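# Fit a spool piece between two spring-loaded pipe ends

## Task

Place the spool piece in the gap between the two pipe ends so that each of its ends is fully seated inside the raised ring of the flange it faces. The pipe ends can be drawn back against their springs to open room for the piece, and you may use as many of the arms as you like. When it is in place, release the piece and move the arms away from it.

## Robot and tools

Robots: three identical i2rt Big YAM arms named arm1, arm2 and arm3. Each has six joints, a two-finger gripper and a wrist camera. The fixed room camera is cam_high; the wrist cameras are arm1_cam_wrist, arm2_cam_wrist and arm3_cam_wrist. Reach is about 1.0 m from the joint-1 axis.

Frame: every pose is in one shared scene frame, origin on the floor, +z up, metres. Arm feet (base_link), each facing its own +x: arm1 at x=+0.553 y=+0.007 z=+0.744, quat_wxyz=(+0.009, +0.001, +0.000, +1.000); arm2 at x=+0.005 y=+0.646 z=+0.773, quat (+0.689, -0.004, -0.003, -0.724); arm3 at x=-0.005 y=-0.652 z=+0.763, quat (+0.710, +0.003, -0.007, +0.704). The tables under the arms are at z=+0.720. The 'hand' point sits between the finger pads, roughly 1 cm behind the tips; fingers point along the hand's +z and open along its y. Printed hand positions can be a centimetre or more off, worse at long reach. hand_target is the pose the currently held joint targets would give.

Tool move: optional keys arm1, arm2, arm3 (one object per arm; an arm left out gets nothing new and keeps its old targets) plus cameras. Inside an arm's object:
- joints: absolute targets keyed by joint_name. joint1_rad -2.879 to 2.879 (base turn, positive counter-clockwise seen from above, 0 means along the foot's +x); joint2_rad 0 to 3.141 (shoulder, 0 is upper arm pointing back, positive raises it up and forward); joint3_rad 0 to 3.019 (elbow, 0 fully folded, positive opens); joint4_rad -1.692 to 1.57 (hand pitch, positive tips fingers up); joint5_rad -1.57 to 1.57 (hand yaw, positive to the arm's right); joint6_rad -2.094 to 2.094 (roll, positive clockwise viewed from behind the hand); gripper_m 0 to 0.093, the fingertip gap in metres. Done tolerances: ±0.045, ±0.14, ±0.09, ±0.055, ±0.03, ±0.035 rad and ±0.003 m.
- target: an absolute hand pose, one list of seven numbers [x, y, z, qw, qx, qy, qz], metres and unit quaternion in the scene frame. The hand travels in a straight line from its hand_target toward it. When target is given, joints may only contain gripper_m.
- speed: top path speed in m/s, 0.002 to 0.5, default 0.25, allowed only with target; rotation is capped at twice that value in rad/s.
All motions in one call begin together; hand paths in one call are stretched to finish together, paced by the slowest. A path lasts 0.5 to 10 s and an action at most 15 s. Each control step clips the path pose to within 100 mm and 20 degrees of the measured hand, then damped IK follows, favouring position. Hands lag, drift and may exceed speed, especially with a nearly straight arm. Paths do not avoid obstacles or other arms, and joints may sweep wide between postures. Unknown keys make a call invalid (later calls still run); out-of-range values get it refused, and then the rest of that reply's move, wait and finished_scene calls are skipped.

cameras (in move and wait): list from arm1_cam_wrist, arm2_cam_wrist, arm3_cam_wrist, cam_high, all; omitted, null or ["all"] gives every camera, [] gives none.

Tool wait: seconds from 0 to 10; nothing new is commanded. Returns state and images.
Tool zoom_image: camera name and region [x0, y0, x1, y1] in pixels of that camera's latest image (origin top-left, at most 504 by 504); the camera must appear in the newest images. All cameras are 672x504.
Tool finished_scene: scene = the current scene number; irreversible. The spool must stay seated with the arms released and clear.

Reading results: each robot shows joint_positions, Joint velocities (rad/s, gripper in m/s; 'within noise' means essentially still), torques, hand and hand_target. A 'move' line reports per commanded arm 'done' or its worst status. Statuses: off_target (stopped short, may still push); time_out (joints keep a nearby target and keep pushing; on_its_own lists them, and 'held at' shows the target, not the reading; resend the reported position to relieve it); 'joint command not followed' or 'pose unreachable' (self/arm-collision check withheld targets; joints then read not_followed and may keep trying). Arms listed 'as last shown' were not commanded and repeat old values. Images may be slightly older than state. Torques are in joint order, include gravity, carry offsets and noise; joints 3 and 4 wrap at ±28 N m.

Gripper: pressing a hard part reads up to about 0.005 m narrower than the part; closed on nothing reads 0.000 to 0.002; free-air readings run up to 0.002 m wide. Force limit about 50 to 64 N per pad. Command roughly 0.005 m below the contact reading for a firm grip; to release, command well above the reading.

Cautions: arms do not stop on contact and can push very hard. Hard squeezes between two arms end the run; the safety check may react late and lets fingers, gripper housings and wrist cameras collide. Don't knock objects out of the work area, drop parts, release them while moving, slam, or push hard. Sustained loads, stretched poses or pushing against something heat motors; a MOTOR HOT line appears near 85 °C, and at 100 °C the arm goes limp for 30 to 60 s or more (keys then read limit_stop_at_motor_heat; resend targets afterwards). Loose objects may occasionally be nudged by outside disturbances. The scene keeps running while you think, holding the last command. Smooth, low-effort motion is preferred.

Cameras: wrist cameras are fisheye, cam_high is a pinhole with radial distortion, about 2.05 m up looking down; calibration (K, T_world_to_cam) is supplied and is accurate to a few millimetres near image centre for cam_high; wrist poses follow the joint readings.

Each tool is called after "Emit:" as name(argument=value, ...) on one line, values as JSON.

## Session

Emit:
move()

Emit:
zoom_image(camera="cam_high", region=[180, 100, 500, 400])

Scene clock: 0.00 s.
Joint torques (N m): no reading
Heat: arm1: hottest joint1_rad 29 °C; arm2: hottest joint3_rad 31 °C; arm3: hottest joint3_rad 29 °C.
Joint velocities: within noise
arm1.joint_positions: joint1_rad=-0.453 joint2_rad=+0.576 joint3_rad=+1.345 joint4_rad=-1.500 joint5_rad=+0.191 joint6_rad=-0.064 gripper_m=+0.09396
arm1.joint_status: not commanded
arm1.hand: x=+0.3944 y=+0.1261 z=+1.2419 quat_wxyz=(-0.191, +0.882, -0.223, -0.369) (m; scene frame)
arm1.hand_target: x=+0.3959 y=+0.1254 z=+1.2539 quat_wxyz=(-0.193, +0.876, -0.223, -0.382) (m; scene frame)
arm1.hand_status: not commanded
arm2.joint_positions: joint1_rad=-0.498 joint2_rad=+0.473 joint3_rad=+1.329 joint4_rad=-1.446 joint5_rad=-0.110 joint6_rad=-0.388 gripper_m=+0.09396
arm2.joint_status: not commanded
arm2.hand: x=-0.0668 y=+0.4970 z=+1.2906 quat_wxyz=(-0.196, -0.653, -0.589, +0.435) (m; scene frame)
arm2.hand_target: x=-0.0655 y=+0.4993 z=+1.2990 quat_wxyz=(-0.198, -0.648, -0.586, +0.444) (m; scene frame)
arm2.hand_status: not commanded
arm3.joint_positions: joint1_rad=-0.260 joint2_rad=+0.552 joint3_rad=+1.453 joint4_rad=-1.412 joint5_rad=-0.153 joint6_rad=+0.314 gripper_m=+0.09396
arm3.joint_status: not commanded
arm3.hand: x=+0.0160 y=-0.4744 z=+1.3327 quat_wxyz=(-0.306, +0.441, -0.736, -0.414) (m; scene frame)
arm3.hand_target: x=+0.0150 y=-0.4778 z=+1.3412 quat_wxyz=(-0.313, +0.439, -0.730, -0.420) (m; scene frame)
arm3.hand_status: not commanded
pictures: arm1_cam_wrist, arm2_cam_wrist, arm3_cam_wrist, cam_high

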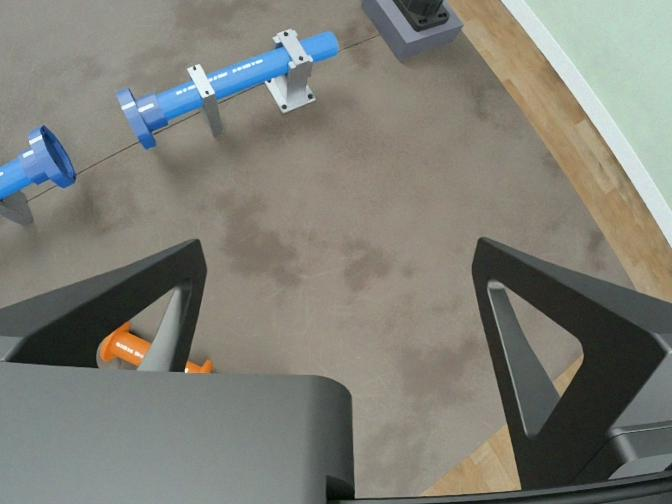

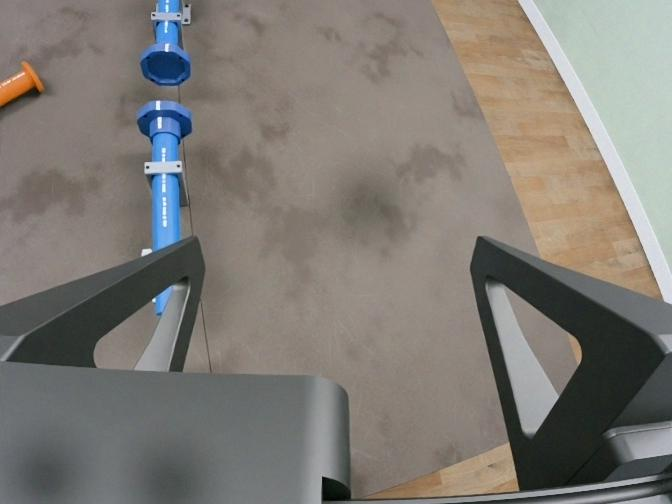

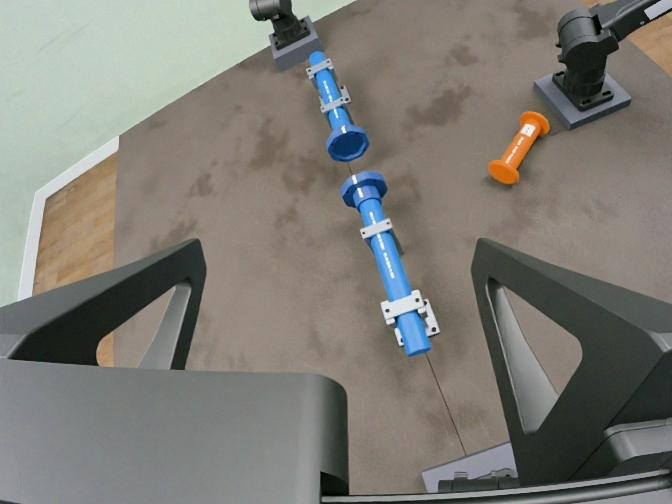

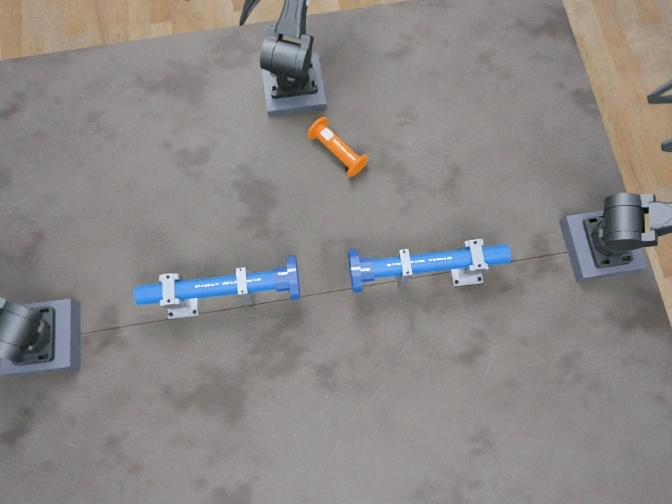

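Scaled by 1.575 from the camera's 672x504 image, which has a finer 960x720 frame.

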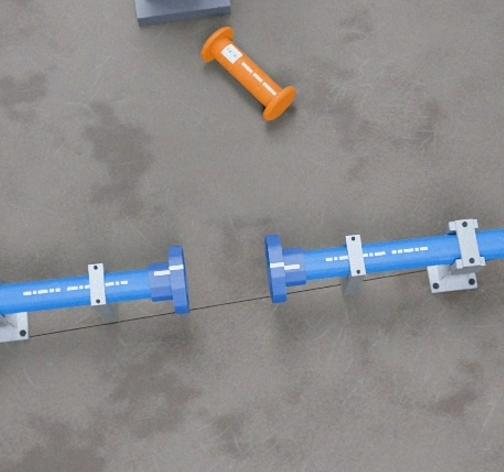

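Emit:
move(arm1={"target":[0.35,-0.085,0.93,0,-0.961,-0.276,0]}, arm2={"target":[0.04,0.26,1.0,0,0.730,0.683,0]}, arm3={"target":[0.007,-0.25,1.0,0,-0.683,0.730,0]})

Scene clock: 28.50 s.
Joint torques (N m): arm1=[-0.09 -2.32 8.94 1.01 -0.09 -0.04] | arm2=[2.08 -8.18 12.64 0.59 -0.11 0.16] | arm3=[0.32 -7.59 13.05 0.79 0.04 -0.06]
Heat: arm1: hottest joint1_rad 29 °C; arm2: hottest joint3_rad 35 °C; arm3: hottest joint3_rad 32 °C.
move: arm1 done; arm2 off_target; arm3 off_target
Joint velocities: within noise
arm1.joint_positions: joint1_rad=+0.439 joint2_rad=+0.911 joint3_rad=+0.799 joint4_rad=-1.477 joint5_rad=+0.002 joint6_rad=-0.119 gripper_m=+0.09396
arm1.joint_status: not commanded
arm1.hand: x=+0.3538 y=-0.0810 z=+0.9279 quat_wxyz=(-0.002, +0.964, +0.266, +0.008) (m; scene frame)
arm1.hand_target: x=+0.3500 y=-0.0850 z=+0.9300 quat_wxyz=(+0.000, +0.961, +0.276, +0.000) (m; scene frame)
arm1.hand_status: done (0.006 m and 1.5 deg from the pose sent, 0.379 m and 76.3 deg at the start)
arm2.joint_positions: joint1_rad=+0.126 joint2_rad=+1.360 joint3_rad=+1.198 joint4_rad=-1.465 joint5_rad=+0.000 joint6_rad=+0.146 gripper_m=+0.09396
arm2.joint_status: not commanded
arm2.hand: x=+0.0333 y=+0.2768 z=+0.9852 quat_wxyz=(+0.019, -0.731, -0.682, -0.013) (m; scene frame)
arm2.hand_target: x=+0.0399 y=+0.2609 z=+1.0002 quat_wxyz=(+0.000, -0.730, -0.683, +0.000) (m; scene frame)
arm2.hand_status: off_target (0.023 m and 2.6 deg from the pose sent, 0.390 m and 57.0 deg at the start)
arm3.joint_positions: joint1_rad=-0.038 joint2_rad=+1.404 joint3_rad=+1.262 joint4_rad=-1.477 joint5_rad=-0.009 joint6_rad=+0.042 gripper_m=+0.09396
arm3.joint_status: not commanded
arm3.hand: x=+0.0115 y=-0.2631 z=+0.9841 quat_wxyz=(+0.013, +0.674, -0.738, +0.011) (m; scene frame)
arm3.hand_target: x=+0.0069 y=-0.2507 z=+1.0000 quat_wxyz=(+0.000, +0.683, -0.730, +0.000) (m; scene frame)
arm3.hand_status: off_target (0.021 m and 2.4 deg from the pose sent, 0.402 m and 66.1 deg at the start)
pictures: arm1_cam_wrist, arm2_cam_wrist, arm3_cam_wrist, cam_high
camera_calibration:
arm1_cam_wrist: T_world_to_cam=[[-0.512005, 0.858964, -0.00564138, 0.257529], [0.69119, 0.415881, 0.591015, -0.754118], [0.510007, 0.298703, -0.806641, 0.717159], [0, 0, 0, 1]] pos_world=[0.28734, -0.121803, 1.02564]
arm2_cam_wrist: T_world_to_cam=[[-0.997062, 0.0758101, 0.0109747, 0.0037388], [0.0660084, 0.777635, 0.625241, -0.828116], [0.0388653, 0.624128, -0.780354, 0.715658], [0, 0, 0, 1]] pos_world=[0.0305761, 0.197026, 1.0762]
arm3_cam_wrist: T_world_to_cam=[[0.995854, -0.090963, -0.000310402, -0.0350903], [-0.0719944, -0.790264, 0.608522, -0.800322], [-0.0555983, -0.605977, -0.793537, 0.746122], [0, 0, 0, 1]] pos_world=[0.0188092, -0.183525, 1.07908]

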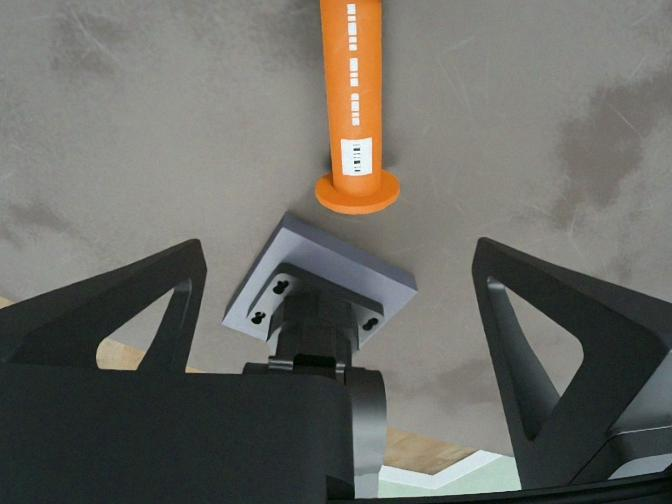

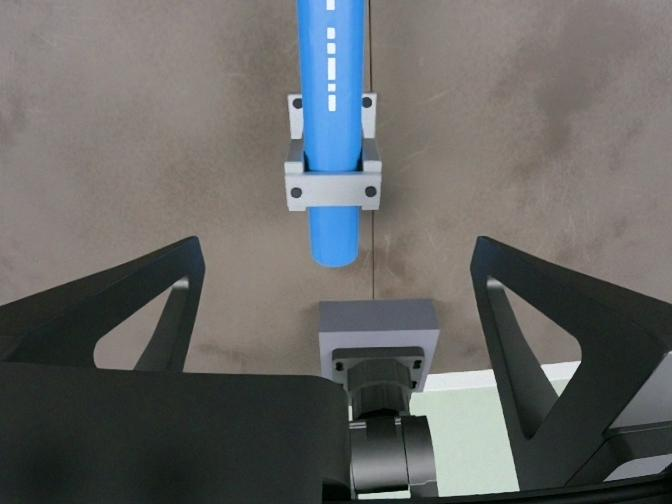

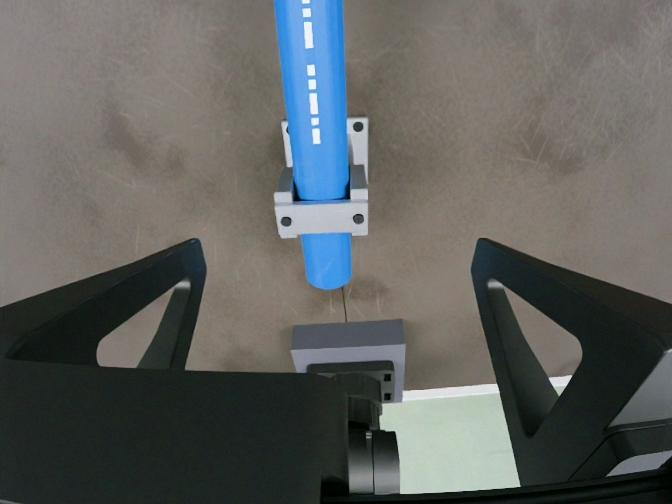

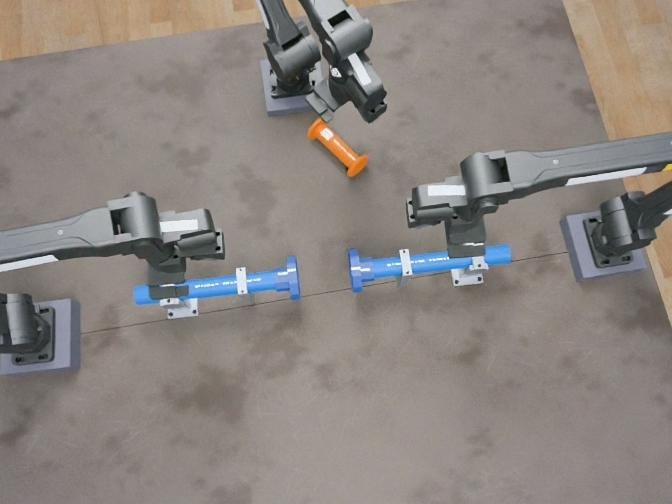

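Emit:
move(arm1={"target":[0.349,-0.088,0.755,0,-0.961,-0.276,0]}, arm2={"target":[0.048,0.244,0.845,0,0.730,0.683,0]}, arm3={"target":[0.006,-0.233,0.845,0,-0.683,0.730,0]})

Emit:
zoom_image(camera="cam_high", region=[100, 80, 540, 360])

Scene clock: 50.30 s.
Joint torques (N m): arm1=[-0.03 -2.96 6.9 1.05 -0.09 0.08] | arm2=[2.14 -9.29 7.35 0.87 -0.08 0.16] | arm3=[0.85 -9.11 8.17 1.05 -0.05 -0.09]
Heat: arm1: hottest joint3_rad 30 °C; arm2: hottest joint3_rad 38 °C; arm3: hottest joint3_rad 37 °C.
move: arm1 done; arm2 done; arm3 done
Joint velocities: within noise
arm1.joint_positions: joint1_rad=+0.449 joint2_rad=+1.162 joint3_rad=+0.450 joint4_rad=-0.872 joint5_rad=+0.002 joint6_rad=-0.119 gripper_m=+0.09396
arm1.joint_status: not commanded
arm1.hand: x=+0.3530 y=-0.0837 z=+0.7548 quat_wxyz=(-0.002, +0.963, +0.271, +0.005) (m; scene frame)
arm1.hand_target: x=+0.3491 y=-0.0879 z=+0.7551 quat_wxyz=(+0.000, +0.961, +0.276, +0.000) (m; scene frame)
arm1.hand_status: done (0.006 m and 0.9 deg from the pose sent, 0.173 m and 1.5 deg at the start)
arm2.joint_positions: joint1_rad=+0.143 joint2_rad=+1.531 joint3_rad=+1.006 joint4_rad=-1.048 joint5_rad=+0.000 joint6_rad=+0.163 gripper_m=+0.09396
arm2.joint_status: not commanded
arm2.hand: x=+0.0424 y=+0.2439 z=+0.8517 quat_wxyz=(-0.002, -0.731, -0.682, +0.003) (m; scene frame)
arm2.hand_target: x=+0.0478 y=+0.2442 z=+0.8451 quat_wxyz=(+0.000, -0.730, -0.683, +0.000) (m; scene frame)
arm2.hand_status: done (0.009 m and 0.5 deg from the pose sent, 0.145 m and 2.6 deg at the start)
arm3.joint_positions: joint1_rad=-0.034 joint2_rad=+1.560 joint3_rad=+1.060 joint4_rad=-1.081 joint5_rad=-0.009 joint6_rad=+0.042 gripper_m=+0.09396
arm3.joint_status: not commanded
arm3.hand: x=+0.0117 y=-0.2348 z=+0.8502 quat_wxyz=(-0.001, +0.676, -0.737, -0.002) (m; scene frame)
arm3.hand_target: x=+0.0060 y=-0.2332 z=+0.8450 quat_wxyz=(+0.000, +0.683, -0.730, +0.000) (m; scene frame)
arm3.hand_status: done (0.008 m and 1.1 deg from the pose sent, 0.142 m and 2.4 deg at the start)
pictures: arm1_cam_wrist, arm2_cam_wrist, arm3_cam_wrist, cam_high
camera_calibration:
arm1_cam_wrist: T_world_to_cam=[[-0.520849, 0.853632, -0.00537218, 0.260954], [0.689638, 0.424479, 0.5867, -0.645609], [0.503106, 0.301877, -0.809787, 0.583805], [0, 0, 0, 1]] pos_world=[0.287439, -0.124948, 0.852938]
arm2_cam_wrist: T_world_to_cam=[[-0.997102, 0.0760363, 0.00258156, 0.0238137], [0.0632481, 0.809591, 0.583577, -0.691835], [0.0422831, 0.582049, -0.812053, 0.668749], [0, 0, 0, 1]] pos_world=[0.0392252, 0.169048, 0.946738]
arm3_cam_wrist: T_world_to_cam=[[0.996315, -0.0857517, -0.00192446, -0.0301882], [-0.0689159, -0.813661, 0.57724, -0.675386], [-0.0510652, -0.57498, -0.816572, 0.683764], [0, 0, 0, 1]] pos_world=[0.0184486, -0.158973, 0.948145]

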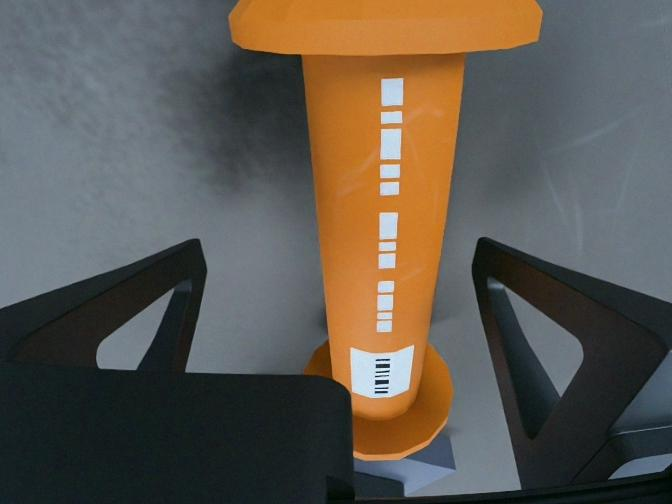

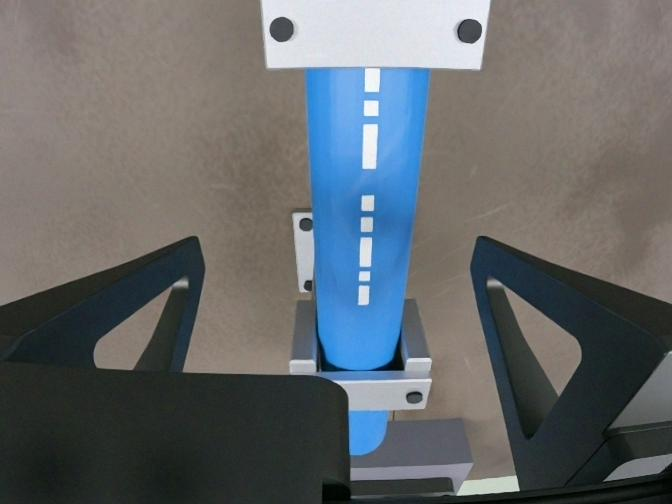

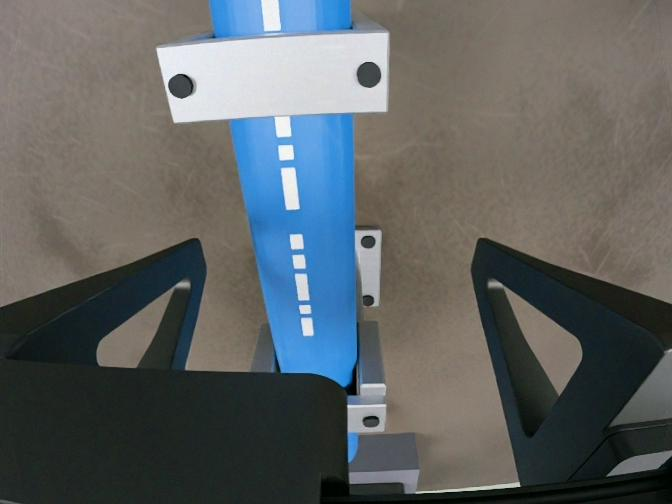

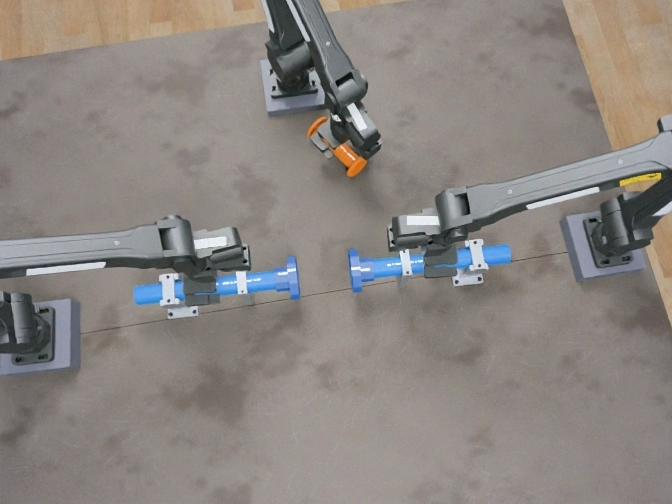

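Scaled by 1.145 from the camera's 672x504 image, which has a finer 960x720 frame.

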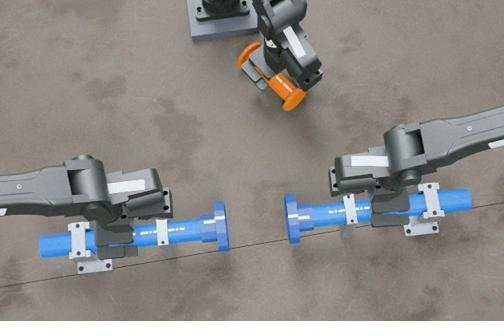

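Emit:
move(arm1={"target":[0.344,-0.079,0.754,0,-0.961,-0.276,0],"speed":0.1}, arm2={"target":[0.042,0.244,0.822,0,0.730,0.683,0]}, arm3={"target":[0.0,-0.233,0.822,0,-0.695,0.719,0]}, cameras=["cam_high"])

Emit:
move(arm1={"joints":{"gripper_m":0.03}}, arm2={"joints":{"gripper_m":0.02}}, arm3={"joints":{"gripper_m":0.02}})

Scene clock: 61.77 s.
Joint torques (N m): arm1=[-1.32 -3.08 6.91 1.02 -0.06 -0.05] | arm2=[0.97 -9.29 6.84 0.84 -0.07 0.03] | arm3=[0.79 -8.88 7.73 1.25 -0.03 -0.13]
Heat: arm1: hottest joint3_rad 30 °C; arm2: hottest joint3_rad 37 °C; arm3: hottest joint3_rad 36 °C.
move: arm1 done; arm2 done; arm3 done
Joint velocities: within noise
arm1.joint_positions: joint1_rad=+0.420 joint2_rad=+1.168 joint3_rad=+0.450 joint4_rad=-0.866 joint5_rad=+0.001 joint6_rad=-0.153 gripper_m=+0.09396
arm1.joint_status: not commanded
arm1.hand: x=+0.3499 y=-0.0782 z=+0.7535 quat_wxyz=(-0.002, +0.962, +0.273, +0.005) (m; scene frame)
arm1.hand_target: x=+0.3441 y=-0.0790 z=+0.7541 quat_wxyz=(+0.000, +0.961, +0.276, +0.000) (m; scene frame)
arm1.hand_status: done (0.006 m and 0.7 deg from the pose sent, 0.010 m and 0.9 deg at the start)
arm2.joint_positions: joint1_rad=+0.143 joint2_rad=+1.562 joint3_rad=+0.977 joint4_rad=-0.984 joint5_rad=+0.000 joint6_rad=+0.163 gripper_m=+0.09396
arm2.joint_status: not commanded
arm2.hand: x=+0.0424 y=+0.2426 z=+0.8304 quat_wxyz=(-0.004, -0.731, -0.682, +0.005) (m; scene frame)
arm2.hand_target: x=+0.0419 y=+0.2441 z=+0.8222 quat_wxyz=(+0.000, -0.730, -0.683, +0.000) (m; scene frame)
arm2.hand_status: done (0.009 m and 0.8 deg from the pose sent, 0.030 m and 0.5 deg at the start)
arm3.joint_positions: joint1_rad=-0.018 joint2_rad=+1.589 joint3_rad=+1.032 joint4_rad=-1.018 joint5_rad=-0.008 joint6_rad=+0.030 gripper_m=+0.09396
arm3.joint_status: not commanded
arm3.hand: x=+0.0053 y=-0.2329 z=+0.8294 quat_wxyz=(-0.003, +0.687, -0.727, -0.004) (m; scene frame)
arm3.hand_target: x=+0.0001 y=-0.2332 z=+0.8222 quat_wxyz=(+0.000, +0.695, -0.719, +0.000) (m; scene frame)
arm3.hand_status: done (0.009 m and 1.5 deg from the pose sent, 0.031 m and 2.9 deg at the start)
pictures: cam_high

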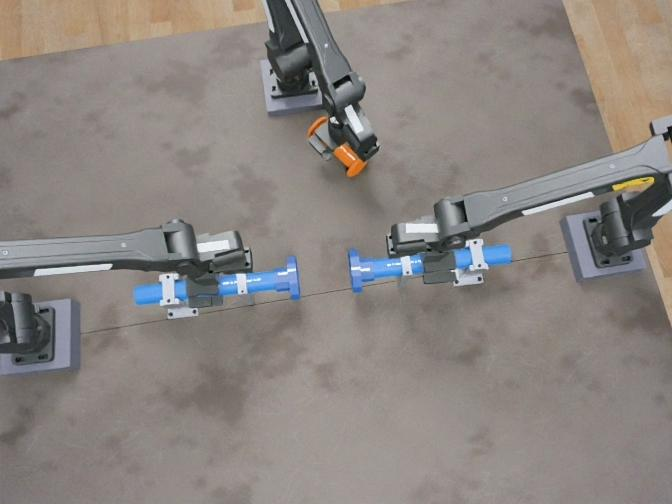

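Scene clock: 62.47 s.
Joint torques (N m): arm1=[-1.2 -3.08 6.94 1.03 -0.09 -0.03] | arm2=[2.14 -9.29 7.04 0.87 -0.83 0.08] | arm3=[-0.32 -8.47 7.62 1.11 0.29 -0.12]
Heat: arm1: hottest joint3_rad 30 °C; arm2: hottest joint3_rad 37 °C; arm3: hottest joint3_rad 36 °C.
move: arm1 off_target; arm2 off_target; arm3 off_target
Joint velocities: within noise
arm1.joint_positions: joint1_rad=+0.418 joint2_rad=+1.168 joint3_rad=+0.450 joint4_rad=-0.866 joint5_rad=+0.002 joint6_rad=-0.155 gripper_m=+0.03540
arm1.joint_status: gripper_m off_target (ended at +0.03542, target +0.03000)
arm1.hand: x=+0.3497 y=-0.0777 z=+0.7535 quat_wxyz=(-0.002, +0.962, +0.274, +0.005) (m; scene frame)
arm1.hand_target: x=+0.3441 y=-0.0790 z=+0.7541 quat_wxyz=(+0.000, +0.961, +0.276, +0.000) (m; scene frame)
arm1.hand_status: not commanded
arm2.joint_positions: joint1_rad=+0.128 joint2_rad=+1.562 joint3_rad=+0.975 joint4_rad=-0.984 joint5_rad=+0.016 joint6_rad=+0.158 gripper_m=+0.03488
arm2.joint_status: gripper_m off_target (ended at +0.03491, target +0.02000)
arm2.hand: x=+0.0335 y=+0.2429 z=+0.8297 quat_wxyz=(+0.002, -0.735, -0.678, +0.011) (m; scene frame)
arm2.hand_target: x=+0.0420 y=+0.2441 z=+0.8222 quat_wxyz=(+0.000, -0.730, -0.683, +0.000) (m; scene frame)
arm2.hand_status: not commanded
arm3.joint_positions: joint1_rad=-0.004 joint2_rad=+1.590 joint3_rad=+1.032 joint4_rad=-1.016 joint5_rad=-0.017 joint6_rad=+0.030 gripper_m=+0.03710
arm3.joint_status: gripper_m off_target (ended at +0.03714, target +0.02000)
arm3.hand: x=-0.0021 y=-0.2324 z=+0.8289 quat_wxyz=(+0.000, +0.692, -0.722, -0.008) (m; scene frame)
arm3.hand_target: x=+0.0001 y=-0.2331 z=+0.8221 quat_wxyz=(+0.000, +0.695, -0.719, +0.000) (m; scene frame)
arm3.hand_status: not commanded
pictures: arm1_cam_wrist, arm2_cam_wrist, arm3_cam_wrist, cam_high
camera_calibration:
arm1_cam_wrist: T_world_to_cam=[[-0.525724, 0.850637, -0.00552109, 0.255727], [0.686933, 0.428359, 0.587053, -0.644143], [0.501735, 0.304835, -0.809529, 0.583205], [0, 0, 0, 1]] pos_world=[0.284311, -0.119388, 0.85168]
arm2_cam_wrist: T_world_to_cam=[[-0.996087, 0.0864855, 0.0181961, -0.000401184], [0.0810114, 0.811192, 0.579142, -0.674972], [0.0353268, 0.57835, -0.815024, 0.655458], [0, 0, 0, 1]] pos_world=[0.0311255, 0.168483, 0.925125]
arm3_cam_wrist: T_world_to_cam=[[0.998989, -0.0437336, -0.0104274, 0.000538013], [-0.0299177, -0.819761, 0.571923, -0.659037], [-0.0335602, -0.571033, -0.820241, 0.671096], [0, 0, 0, 1]] pos_world=[0.00226781, -0.157011, 0.927385]

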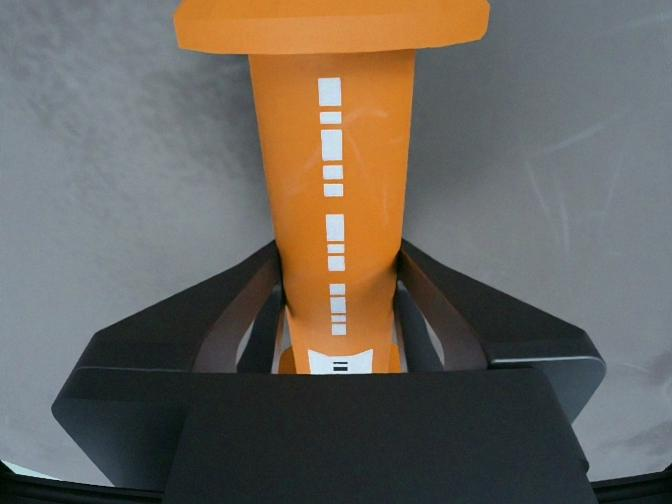

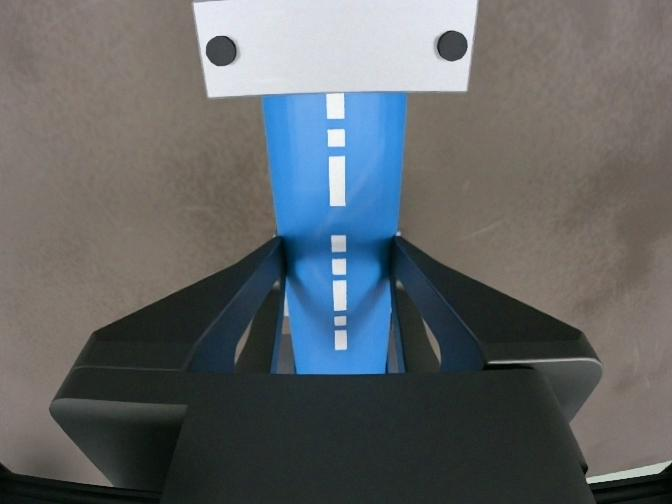

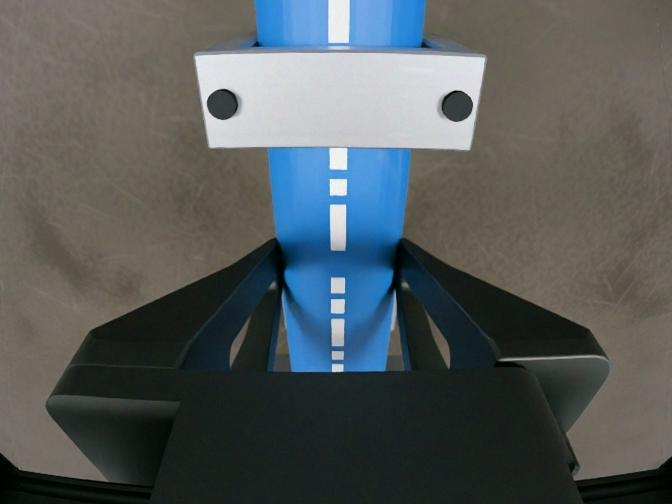

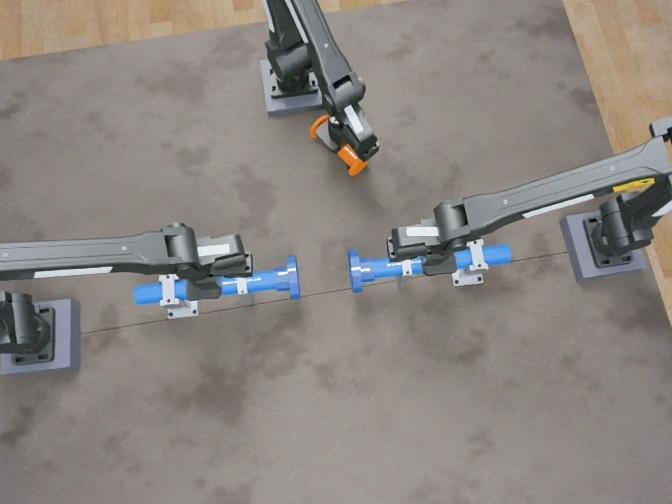

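Emit:
move(arm1={"target":[0.344,-0.078,0.99,0,-0.961,-0.276,0]}, arm2={"target":[0.039,0.289,0.822,0,0.733,0.680,0],"speed":0.1}, arm3={"target":[-0.006,-0.278,0.822,0,-0.692,0.722,0],"speed":0.1})

Emit:
move(arm1={"target":[0.15,-0.03,1.0,0,0.733,0.680,0]})

Emit:
zoom_image(camera="cam_high", region=[180, 150, 460, 350])

Scene clock: 74.37 s.
Joint torques (N m): arm1=[-1.32 -2.96 13.37 -0.08 -0.06 -0.05] | arm2=[2.2 -11.11 3.7 -1.22 -0.57 0.17] | arm3=[0.5 -10.52 4.45 -0.85 0.32 0]
Heat: arm1: hottest joint3_rad 30 °C; arm2: hottest joint3_rad 37 °C; arm3: hottest joint3_rad 36 °C.
move: arm1 off_target; arm2 off_target; arm3 off_target
Joint velocities: within noise
arm1.joint_positions: joint1_rad=+0.416 joint2_rad=+0.918 joint3_rad=+0.896 joint4_rad=-1.610 joint5_rad=+0.002 joint6_rad=-0.157 gripper_m=+0.03540
arm1.joint_status: not commanded
arm1.hand: x=+0.3571 y=-0.0742 z=+0.9639 quat_wxyz=(-0.005, +0.961, +0.273, +0.029) (m; scene frame)
arm1.hand_target: x=+0.3451 y=-0.0776 z=+0.9894 quat_wxyz=(+0.000, +0.961, +0.276, +0.000) (m; scene frame)
arm1.hand_status: off_target (0.029 m and 3.4 deg from the pose sent, 0.237 m and 0.7 deg at the start)
arm2.joint_positions: joint1_rad=+0.128 joint2_rad=+1.494 joint3_rad=+0.894 joint4_rad=-0.905 joint5_rad=+0.012 joint6_rad=+0.158 gripper_m=+0.03488
arm2.joint_status: not commanded
arm2.hand: x=+0.0333 y=+0.2557 z=+0.8296 quat_wxyz=(-0.025, -0.734, -0.678, +0.029) (m; scene frame)
arm2.hand_target: x=+0.0383 y=+0.2874 z=+0.8218 quat_wxyz=(+0.000, -0.733, -0.680, +0.000) (m; scene frame)
arm2.hand_status: off_target (0.035 m and 4.4 deg from the pose sent, 0.047 m and 1.3 deg at the start)
arm3.joint_positions: joint1_rad=-0.004 joint2_rad=+1.524 joint3_rad=+0.950 joint4_rad=-0.940 joint5_rad=-0.016 joint6_rad=+0.035 gripper_m=+0.03710
arm3.joint_status: not commanded
arm3.hand: x=-0.0020 y=-0.2458 z=+0.8279 quat_wxyz=(-0.021, +0.690, -0.723, -0.029) (m; scene frame)
arm3.hand_target: x=-0.0054 y=-0.2766 z=+0.8216 quat_wxyz=(+0.000, +0.692, -0.722, +0.000) (m; scene frame)
arm3.hand_status: off_target (0.033 m and 4.1 deg from the pose sent, 0.046 m and 0.9 deg at the start)
pictures: arm1_cam_wrist, arm2_cam_wrist, arm3_cam_wrist, cam_high
camera_calibration:
arm1_cam_wrist: T_world_to_cam=[[-0.524975, 0.851019, -0.0129533, 0.264682], [0.660453, 0.416924, 0.62448, -0.801724], [0.536845, 0.319281, -0.780933, 0.709719], [0, 0, 0, 1]] pos_world=[0.287444, -0.117591, 1.05833]
arm2_cam_wrist: T_world_to_cam=[[-0.996221, 0.0868013, 0.00288445, 0.0109085], [0.0753378, 0.847178, 0.525941, -0.650142], [0.0432087, 0.524171, -0.850516, 0.69106], [0, 0, 0, 1]] pos_world=[0.0299878, 0.187605, 0.929662]
arm3_cam_wrist: T_world_to_cam=[[0.998778, -0.0480715, -0.0114623, -0.000292685], [-0.035047, -0.852521, 0.521517, -0.635825], [-0.034842, -0.520478, -0.853164, 0.702306], [0, 0, 0, 1]] pos_world=[0.00247829, -0.176533, 0.930773]

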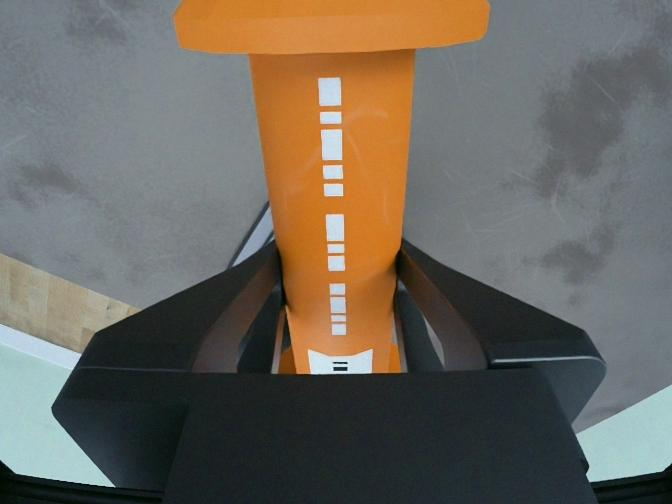

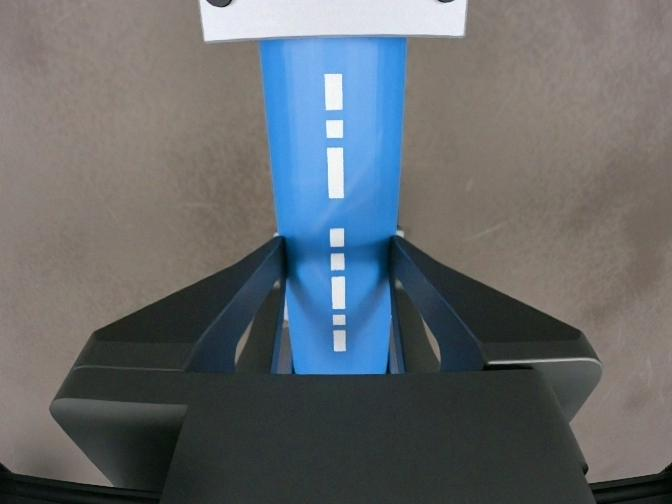

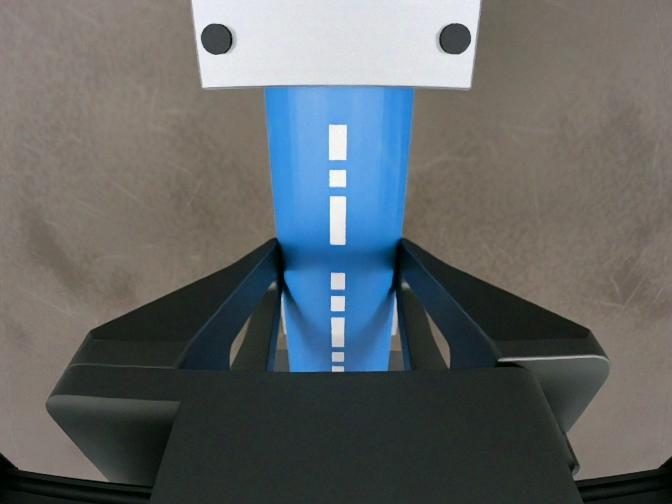

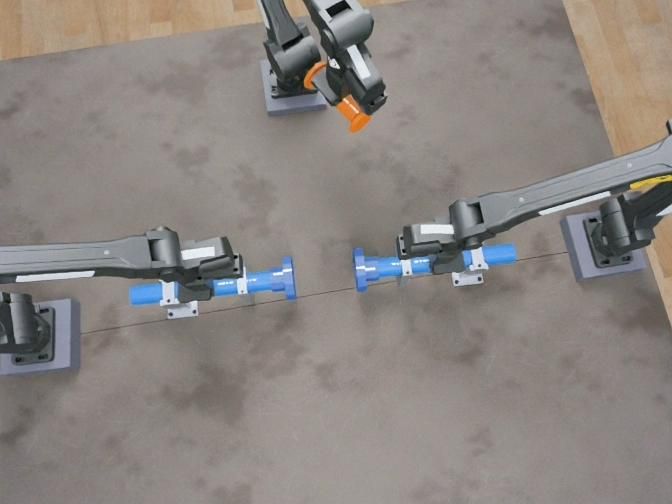

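Scene clock: 77.27 s.
Joint torques (N m): arm1=[-1.26 -9.11 13.24 0.35 -0.16 -0.07] | arm2=[2.2 -11.16 3.71 -1.24 -0.58 0.17] | arm3=[0.67 -10.87 4.34 -0.69 0.29 0]
Heat: arm1: hottest joint3_rad 31 °C; arm2: hottest joint3_rad 37 °C; arm3: hottest joint3_rad 35 °C.
move: arm1 off_target
Joint velocities: within noise
arm1.joint_positions: joint1_rad=+0.121 joint2_rad=+1.398 joint3_rad=+1.291 joint4_rad=-1.534 joint5_rad=+0.004 joint6_rad=-1.388 gripper_m=+0.03537
arm1.joint_status: not commanded
arm1.hand: x=+0.1693 y=-0.0308 z=+0.9745 quat_wxyz=(+0.019, +0.735, +0.678, +0.028) (m; scene frame)
arm1.hand_target: x=+0.1516 y=-0.0299 z=+1.0001 quat_wxyz=(-0.001, +0.733, +0.680, +0.000) (m; scene frame)
arm1.hand_status: off_target (0.032 m and 3.9 deg from the pose sent, 0.215 m and 54.1 deg at the start)
arm2.joint_positions: joint1_rad=+0.128 joint2_rad=+1.493 joint3_rad=+0.894 joint4_rad=-0.905 joint5_rad=+0.012 joint6_rad=+0.158 gripper_m=+0.03488
arm2.joint_status: not commanded
arm2.hand: x=+0.0333 y=+0.2557 z=+0.8298 quat_wxyz=(-0.026, -0.734, -0.678, +0.029) (m; scene frame)
arm2.hand_target: x=+0.0383 y=+0.2874 z=+0.8219 quat_wxyz=(+0.000, -0.733, -0.680, +0.000) (m; scene frame)
arm2.hand_status: not commanded
arm3: as last shown
pictures: arm1_cam_wrist, arm2_cam_wrist, arm3_cam_wrist, cam_high
camera_calibration:
arm1_cam_wrist: T_world_to_cam=[[-0.994015, 0.0819578, -0.0722247, 0.242739], [0.0237514, 0.807482, 0.589413, -0.548412], [0.106627, 0.584171, -0.804596, 0.908998], [0, 0, 0, 1]] pos_world=[0.157388, -0.108071, 1.07215]
arm2_cam_wrist: T_world_to_cam=[[-0.996222, 0.0868013, 0.00282163, 0.0109653], [0.0753212, 0.847378, 0.525621, -0.649978], [0.0432336, 0.523848, -0.850714, 0.691441], [0, 0, 0, 1]] pos_world=[0.0299875, 0.187615, 0.929829]
arm3_cam_wrist: T_world_to_cam=[[0.998778, -0.0480715, -0.0114623, -0.000292685], [-0.035047, -0.852521, 0.521517, -0.635825], [-0.034842, -0.520478, -0.853164, 0.702306], [0, 0, 0, 1]] pos_world=[0.00247829, -0.176533, 0.930773]

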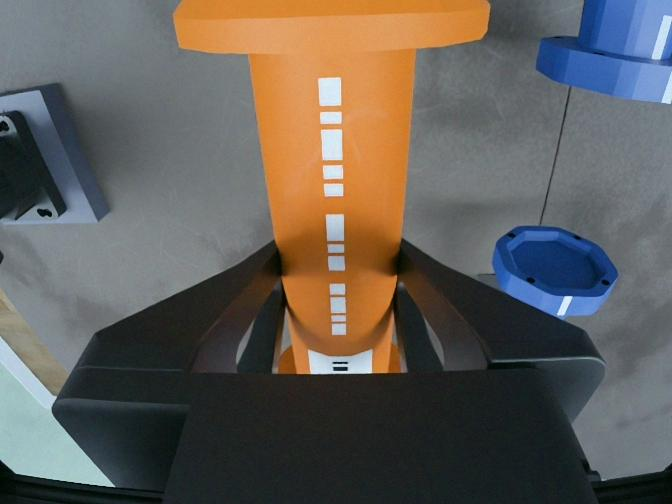

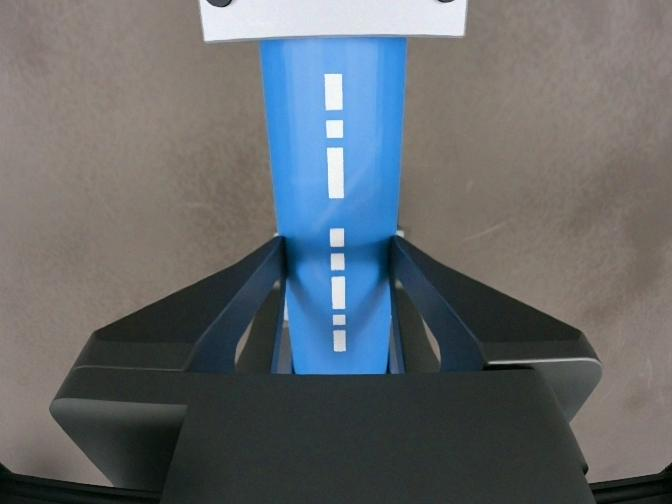

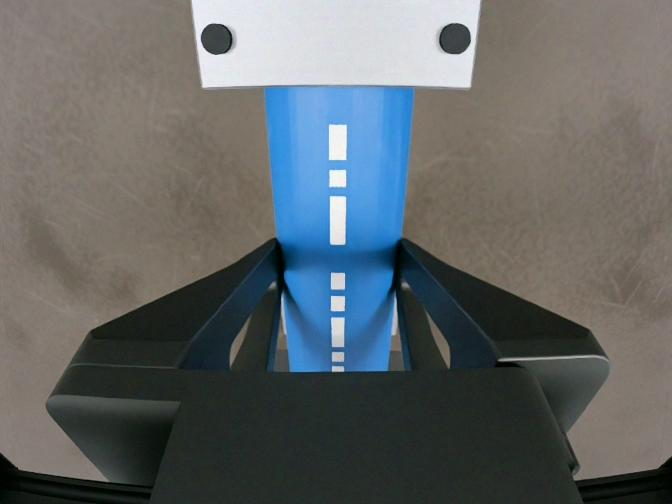

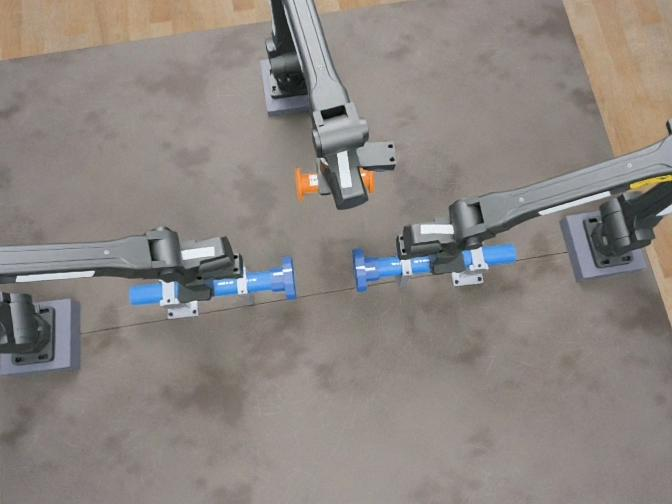

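Scaled by 1.800 from the camera's 672x504 image, which has a finer 960x720 frame.

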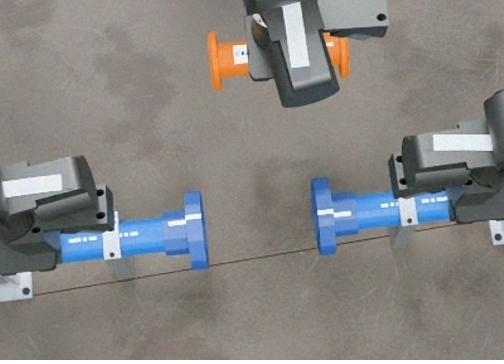

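Emit:
move(arm2={"target":[0.042,0.345,0.822,0,0.733,0.680,0],"speed":0.1}, arm3={"target":[-0.009,-0.334,0.822,0,-0.692,0.722,0],"speed":0.1})

Emit:
zoom_image(camera="cam_high", region=[180, 150, 460, 350])

Scene clock: 86.63 s.
Joint torques (N m): arm1=[-1.26 -9.05 13.22 0.34 -0.16 -0.06] | arm2=[2.61 -6.83 3.63 -0.91 -0.27 0.24] | arm3=[0.56 -13.16 1.39 -3.25 0.26 0.06]
Heat: arm1: hottest joint3_rad 34 °C; arm2: hottest joint3_rad 36 °C; arm3: hottest joint3_rad 34 °C.
move: arm2 off_target; arm3 off_target
Joint velocities: within noise
arm1: as last shown
arm1.joint_positions: joint1_rad=+0.121 joint2_rad=+1.398 joint3_rad=+1.291 joint4_rad=-1.534 joint5_rad=+0.004 joint6_rad=-1.389 gripper_m=+0.03537
arm1.hand: x=+0.1691 y=-0.0309 z=+0.9747 quat_wxyz=(+0.019, +0.734, +0.678, +0.028) (m; scene frame)
arm2.joint_positions: joint1_rad=+0.149 joint2_rad=+1.322 joint3_rad=+0.753 joint4_rad=-0.918 joint5_rad=+0.006 joint6_rad=+0.176 gripper_m=+0.02011
arm2.joint_status: not commanded
arm2.on_its_own: gripper_m moved -0.01477 to your old target +0.02000
arm2.hand: x=+0.0371 y=+0.3111 z=+0.8403 quat_wxyz=(-0.035, -0.733, -0.679, +0.032) (m; scene frame)
arm2.hand_target: x=+0.0409 y=+0.3440 z=+0.8230 quat_wxyz=(+0.001, -0.733, -0.680, +0.001) (m; scene frame)
arm2.hand_status: off_target (0.039 m and 5.5 deg from the pose sent, 0.090 m and 4.4 deg at the start)
arm3.joint_positions: joint1_rad=+0.000 joint2_rad=+1.441 joint3_rad=+0.853 joint4_rad=-0.847 joint5_rad=-0.013 joint6_rad=+0.040 gripper_m=+0.03710
arm3.joint_status: not commanded
arm3.hand: x=-0.0032 y=-0.2613 z=+0.8279 quat_wxyz=(-0.050, +0.688, -0.722, -0.056) (m; scene frame)
arm3.hand_target: x=-0.0074 y=-0.3258 z=+0.8184 quat_wxyz=(-0.001, +0.692, -0.722, +0.000) (m; scene frame)
arm3.hand_status: off_target (0.073 m and 8.6 deg from the pose sent, 0.089 m and 4.1 deg at the start)
pictures: arm1_cam_wrist, arm2_cam_wrist, arm3_cam_wrist, cam_high
camera_calibration:
arm1_cam_wrist: T_world_to_cam=[[-0.994099, 0.0811931, -0.071932, 0.24236], [0.0233537, 0.807776, 0.589027, -0.547977], [0.10593, 0.583872, -0.804905, 0.909575], [0, 0, 0, 1]] pos_world=[0.157376, -0.10811, 1.07233]
arm2_cam_wrist: T_world_to_cam=[[-0.996513, 0.0830828, -0.00765472, 0.0198861], [0.0675105, 0.856831, 0.511158, -0.693267], [0.0490273, 0.508859, -0.859452, 0.682962], [0, 0, 0, 1]] pos_world=[0.0331358, 0.244829, 0.941495]
arm3_cam_wrist: T_world_to_cam=[[0.998791, -0.0477342, -0.0117424, 0.00045831], [-0.0372462, -0.890761, 0.452943, -0.602234], [-0.0320806, -0.451958, -0.891462, 0.74381], [0, 0, 0, 1]] pos_world=[0.000973219, -0.200253, 0.935862]

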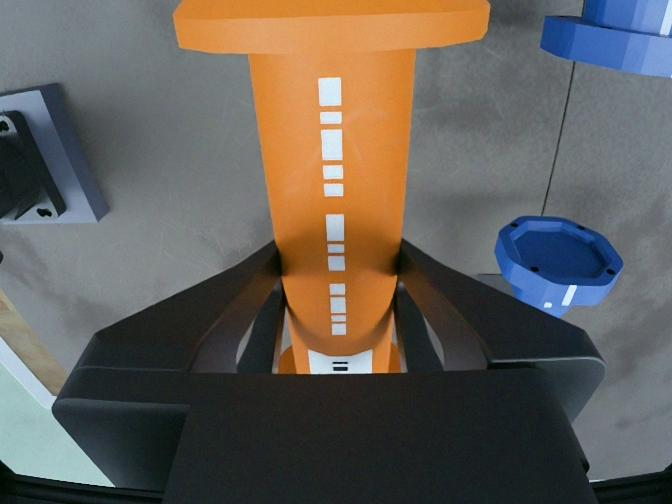

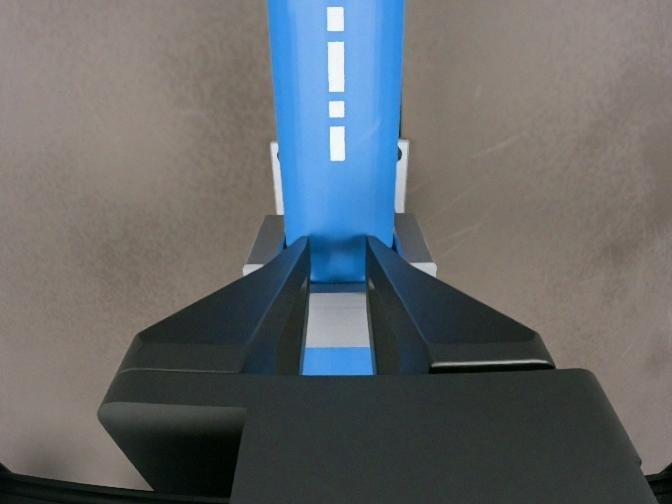

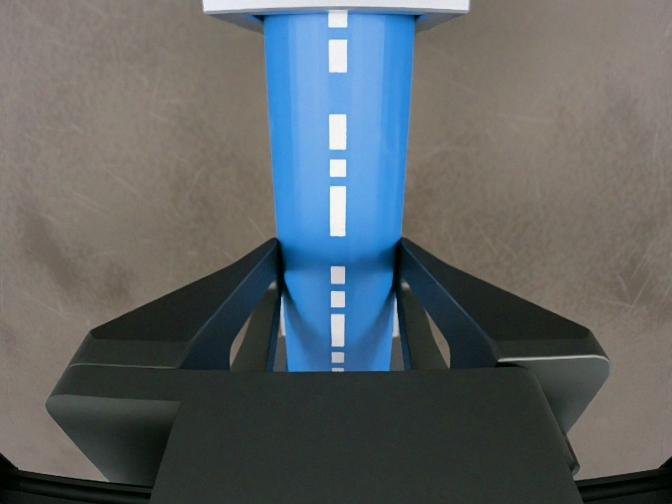

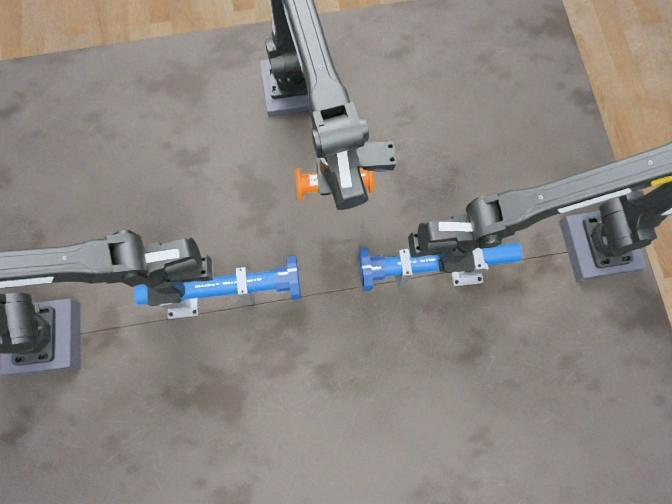

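Scaled by 1.800 from the camera's 672x504 image, which has a finer 960x720 frame.

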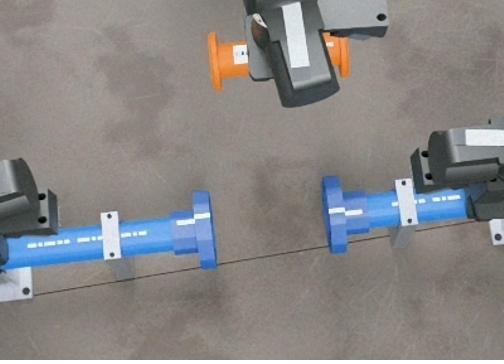

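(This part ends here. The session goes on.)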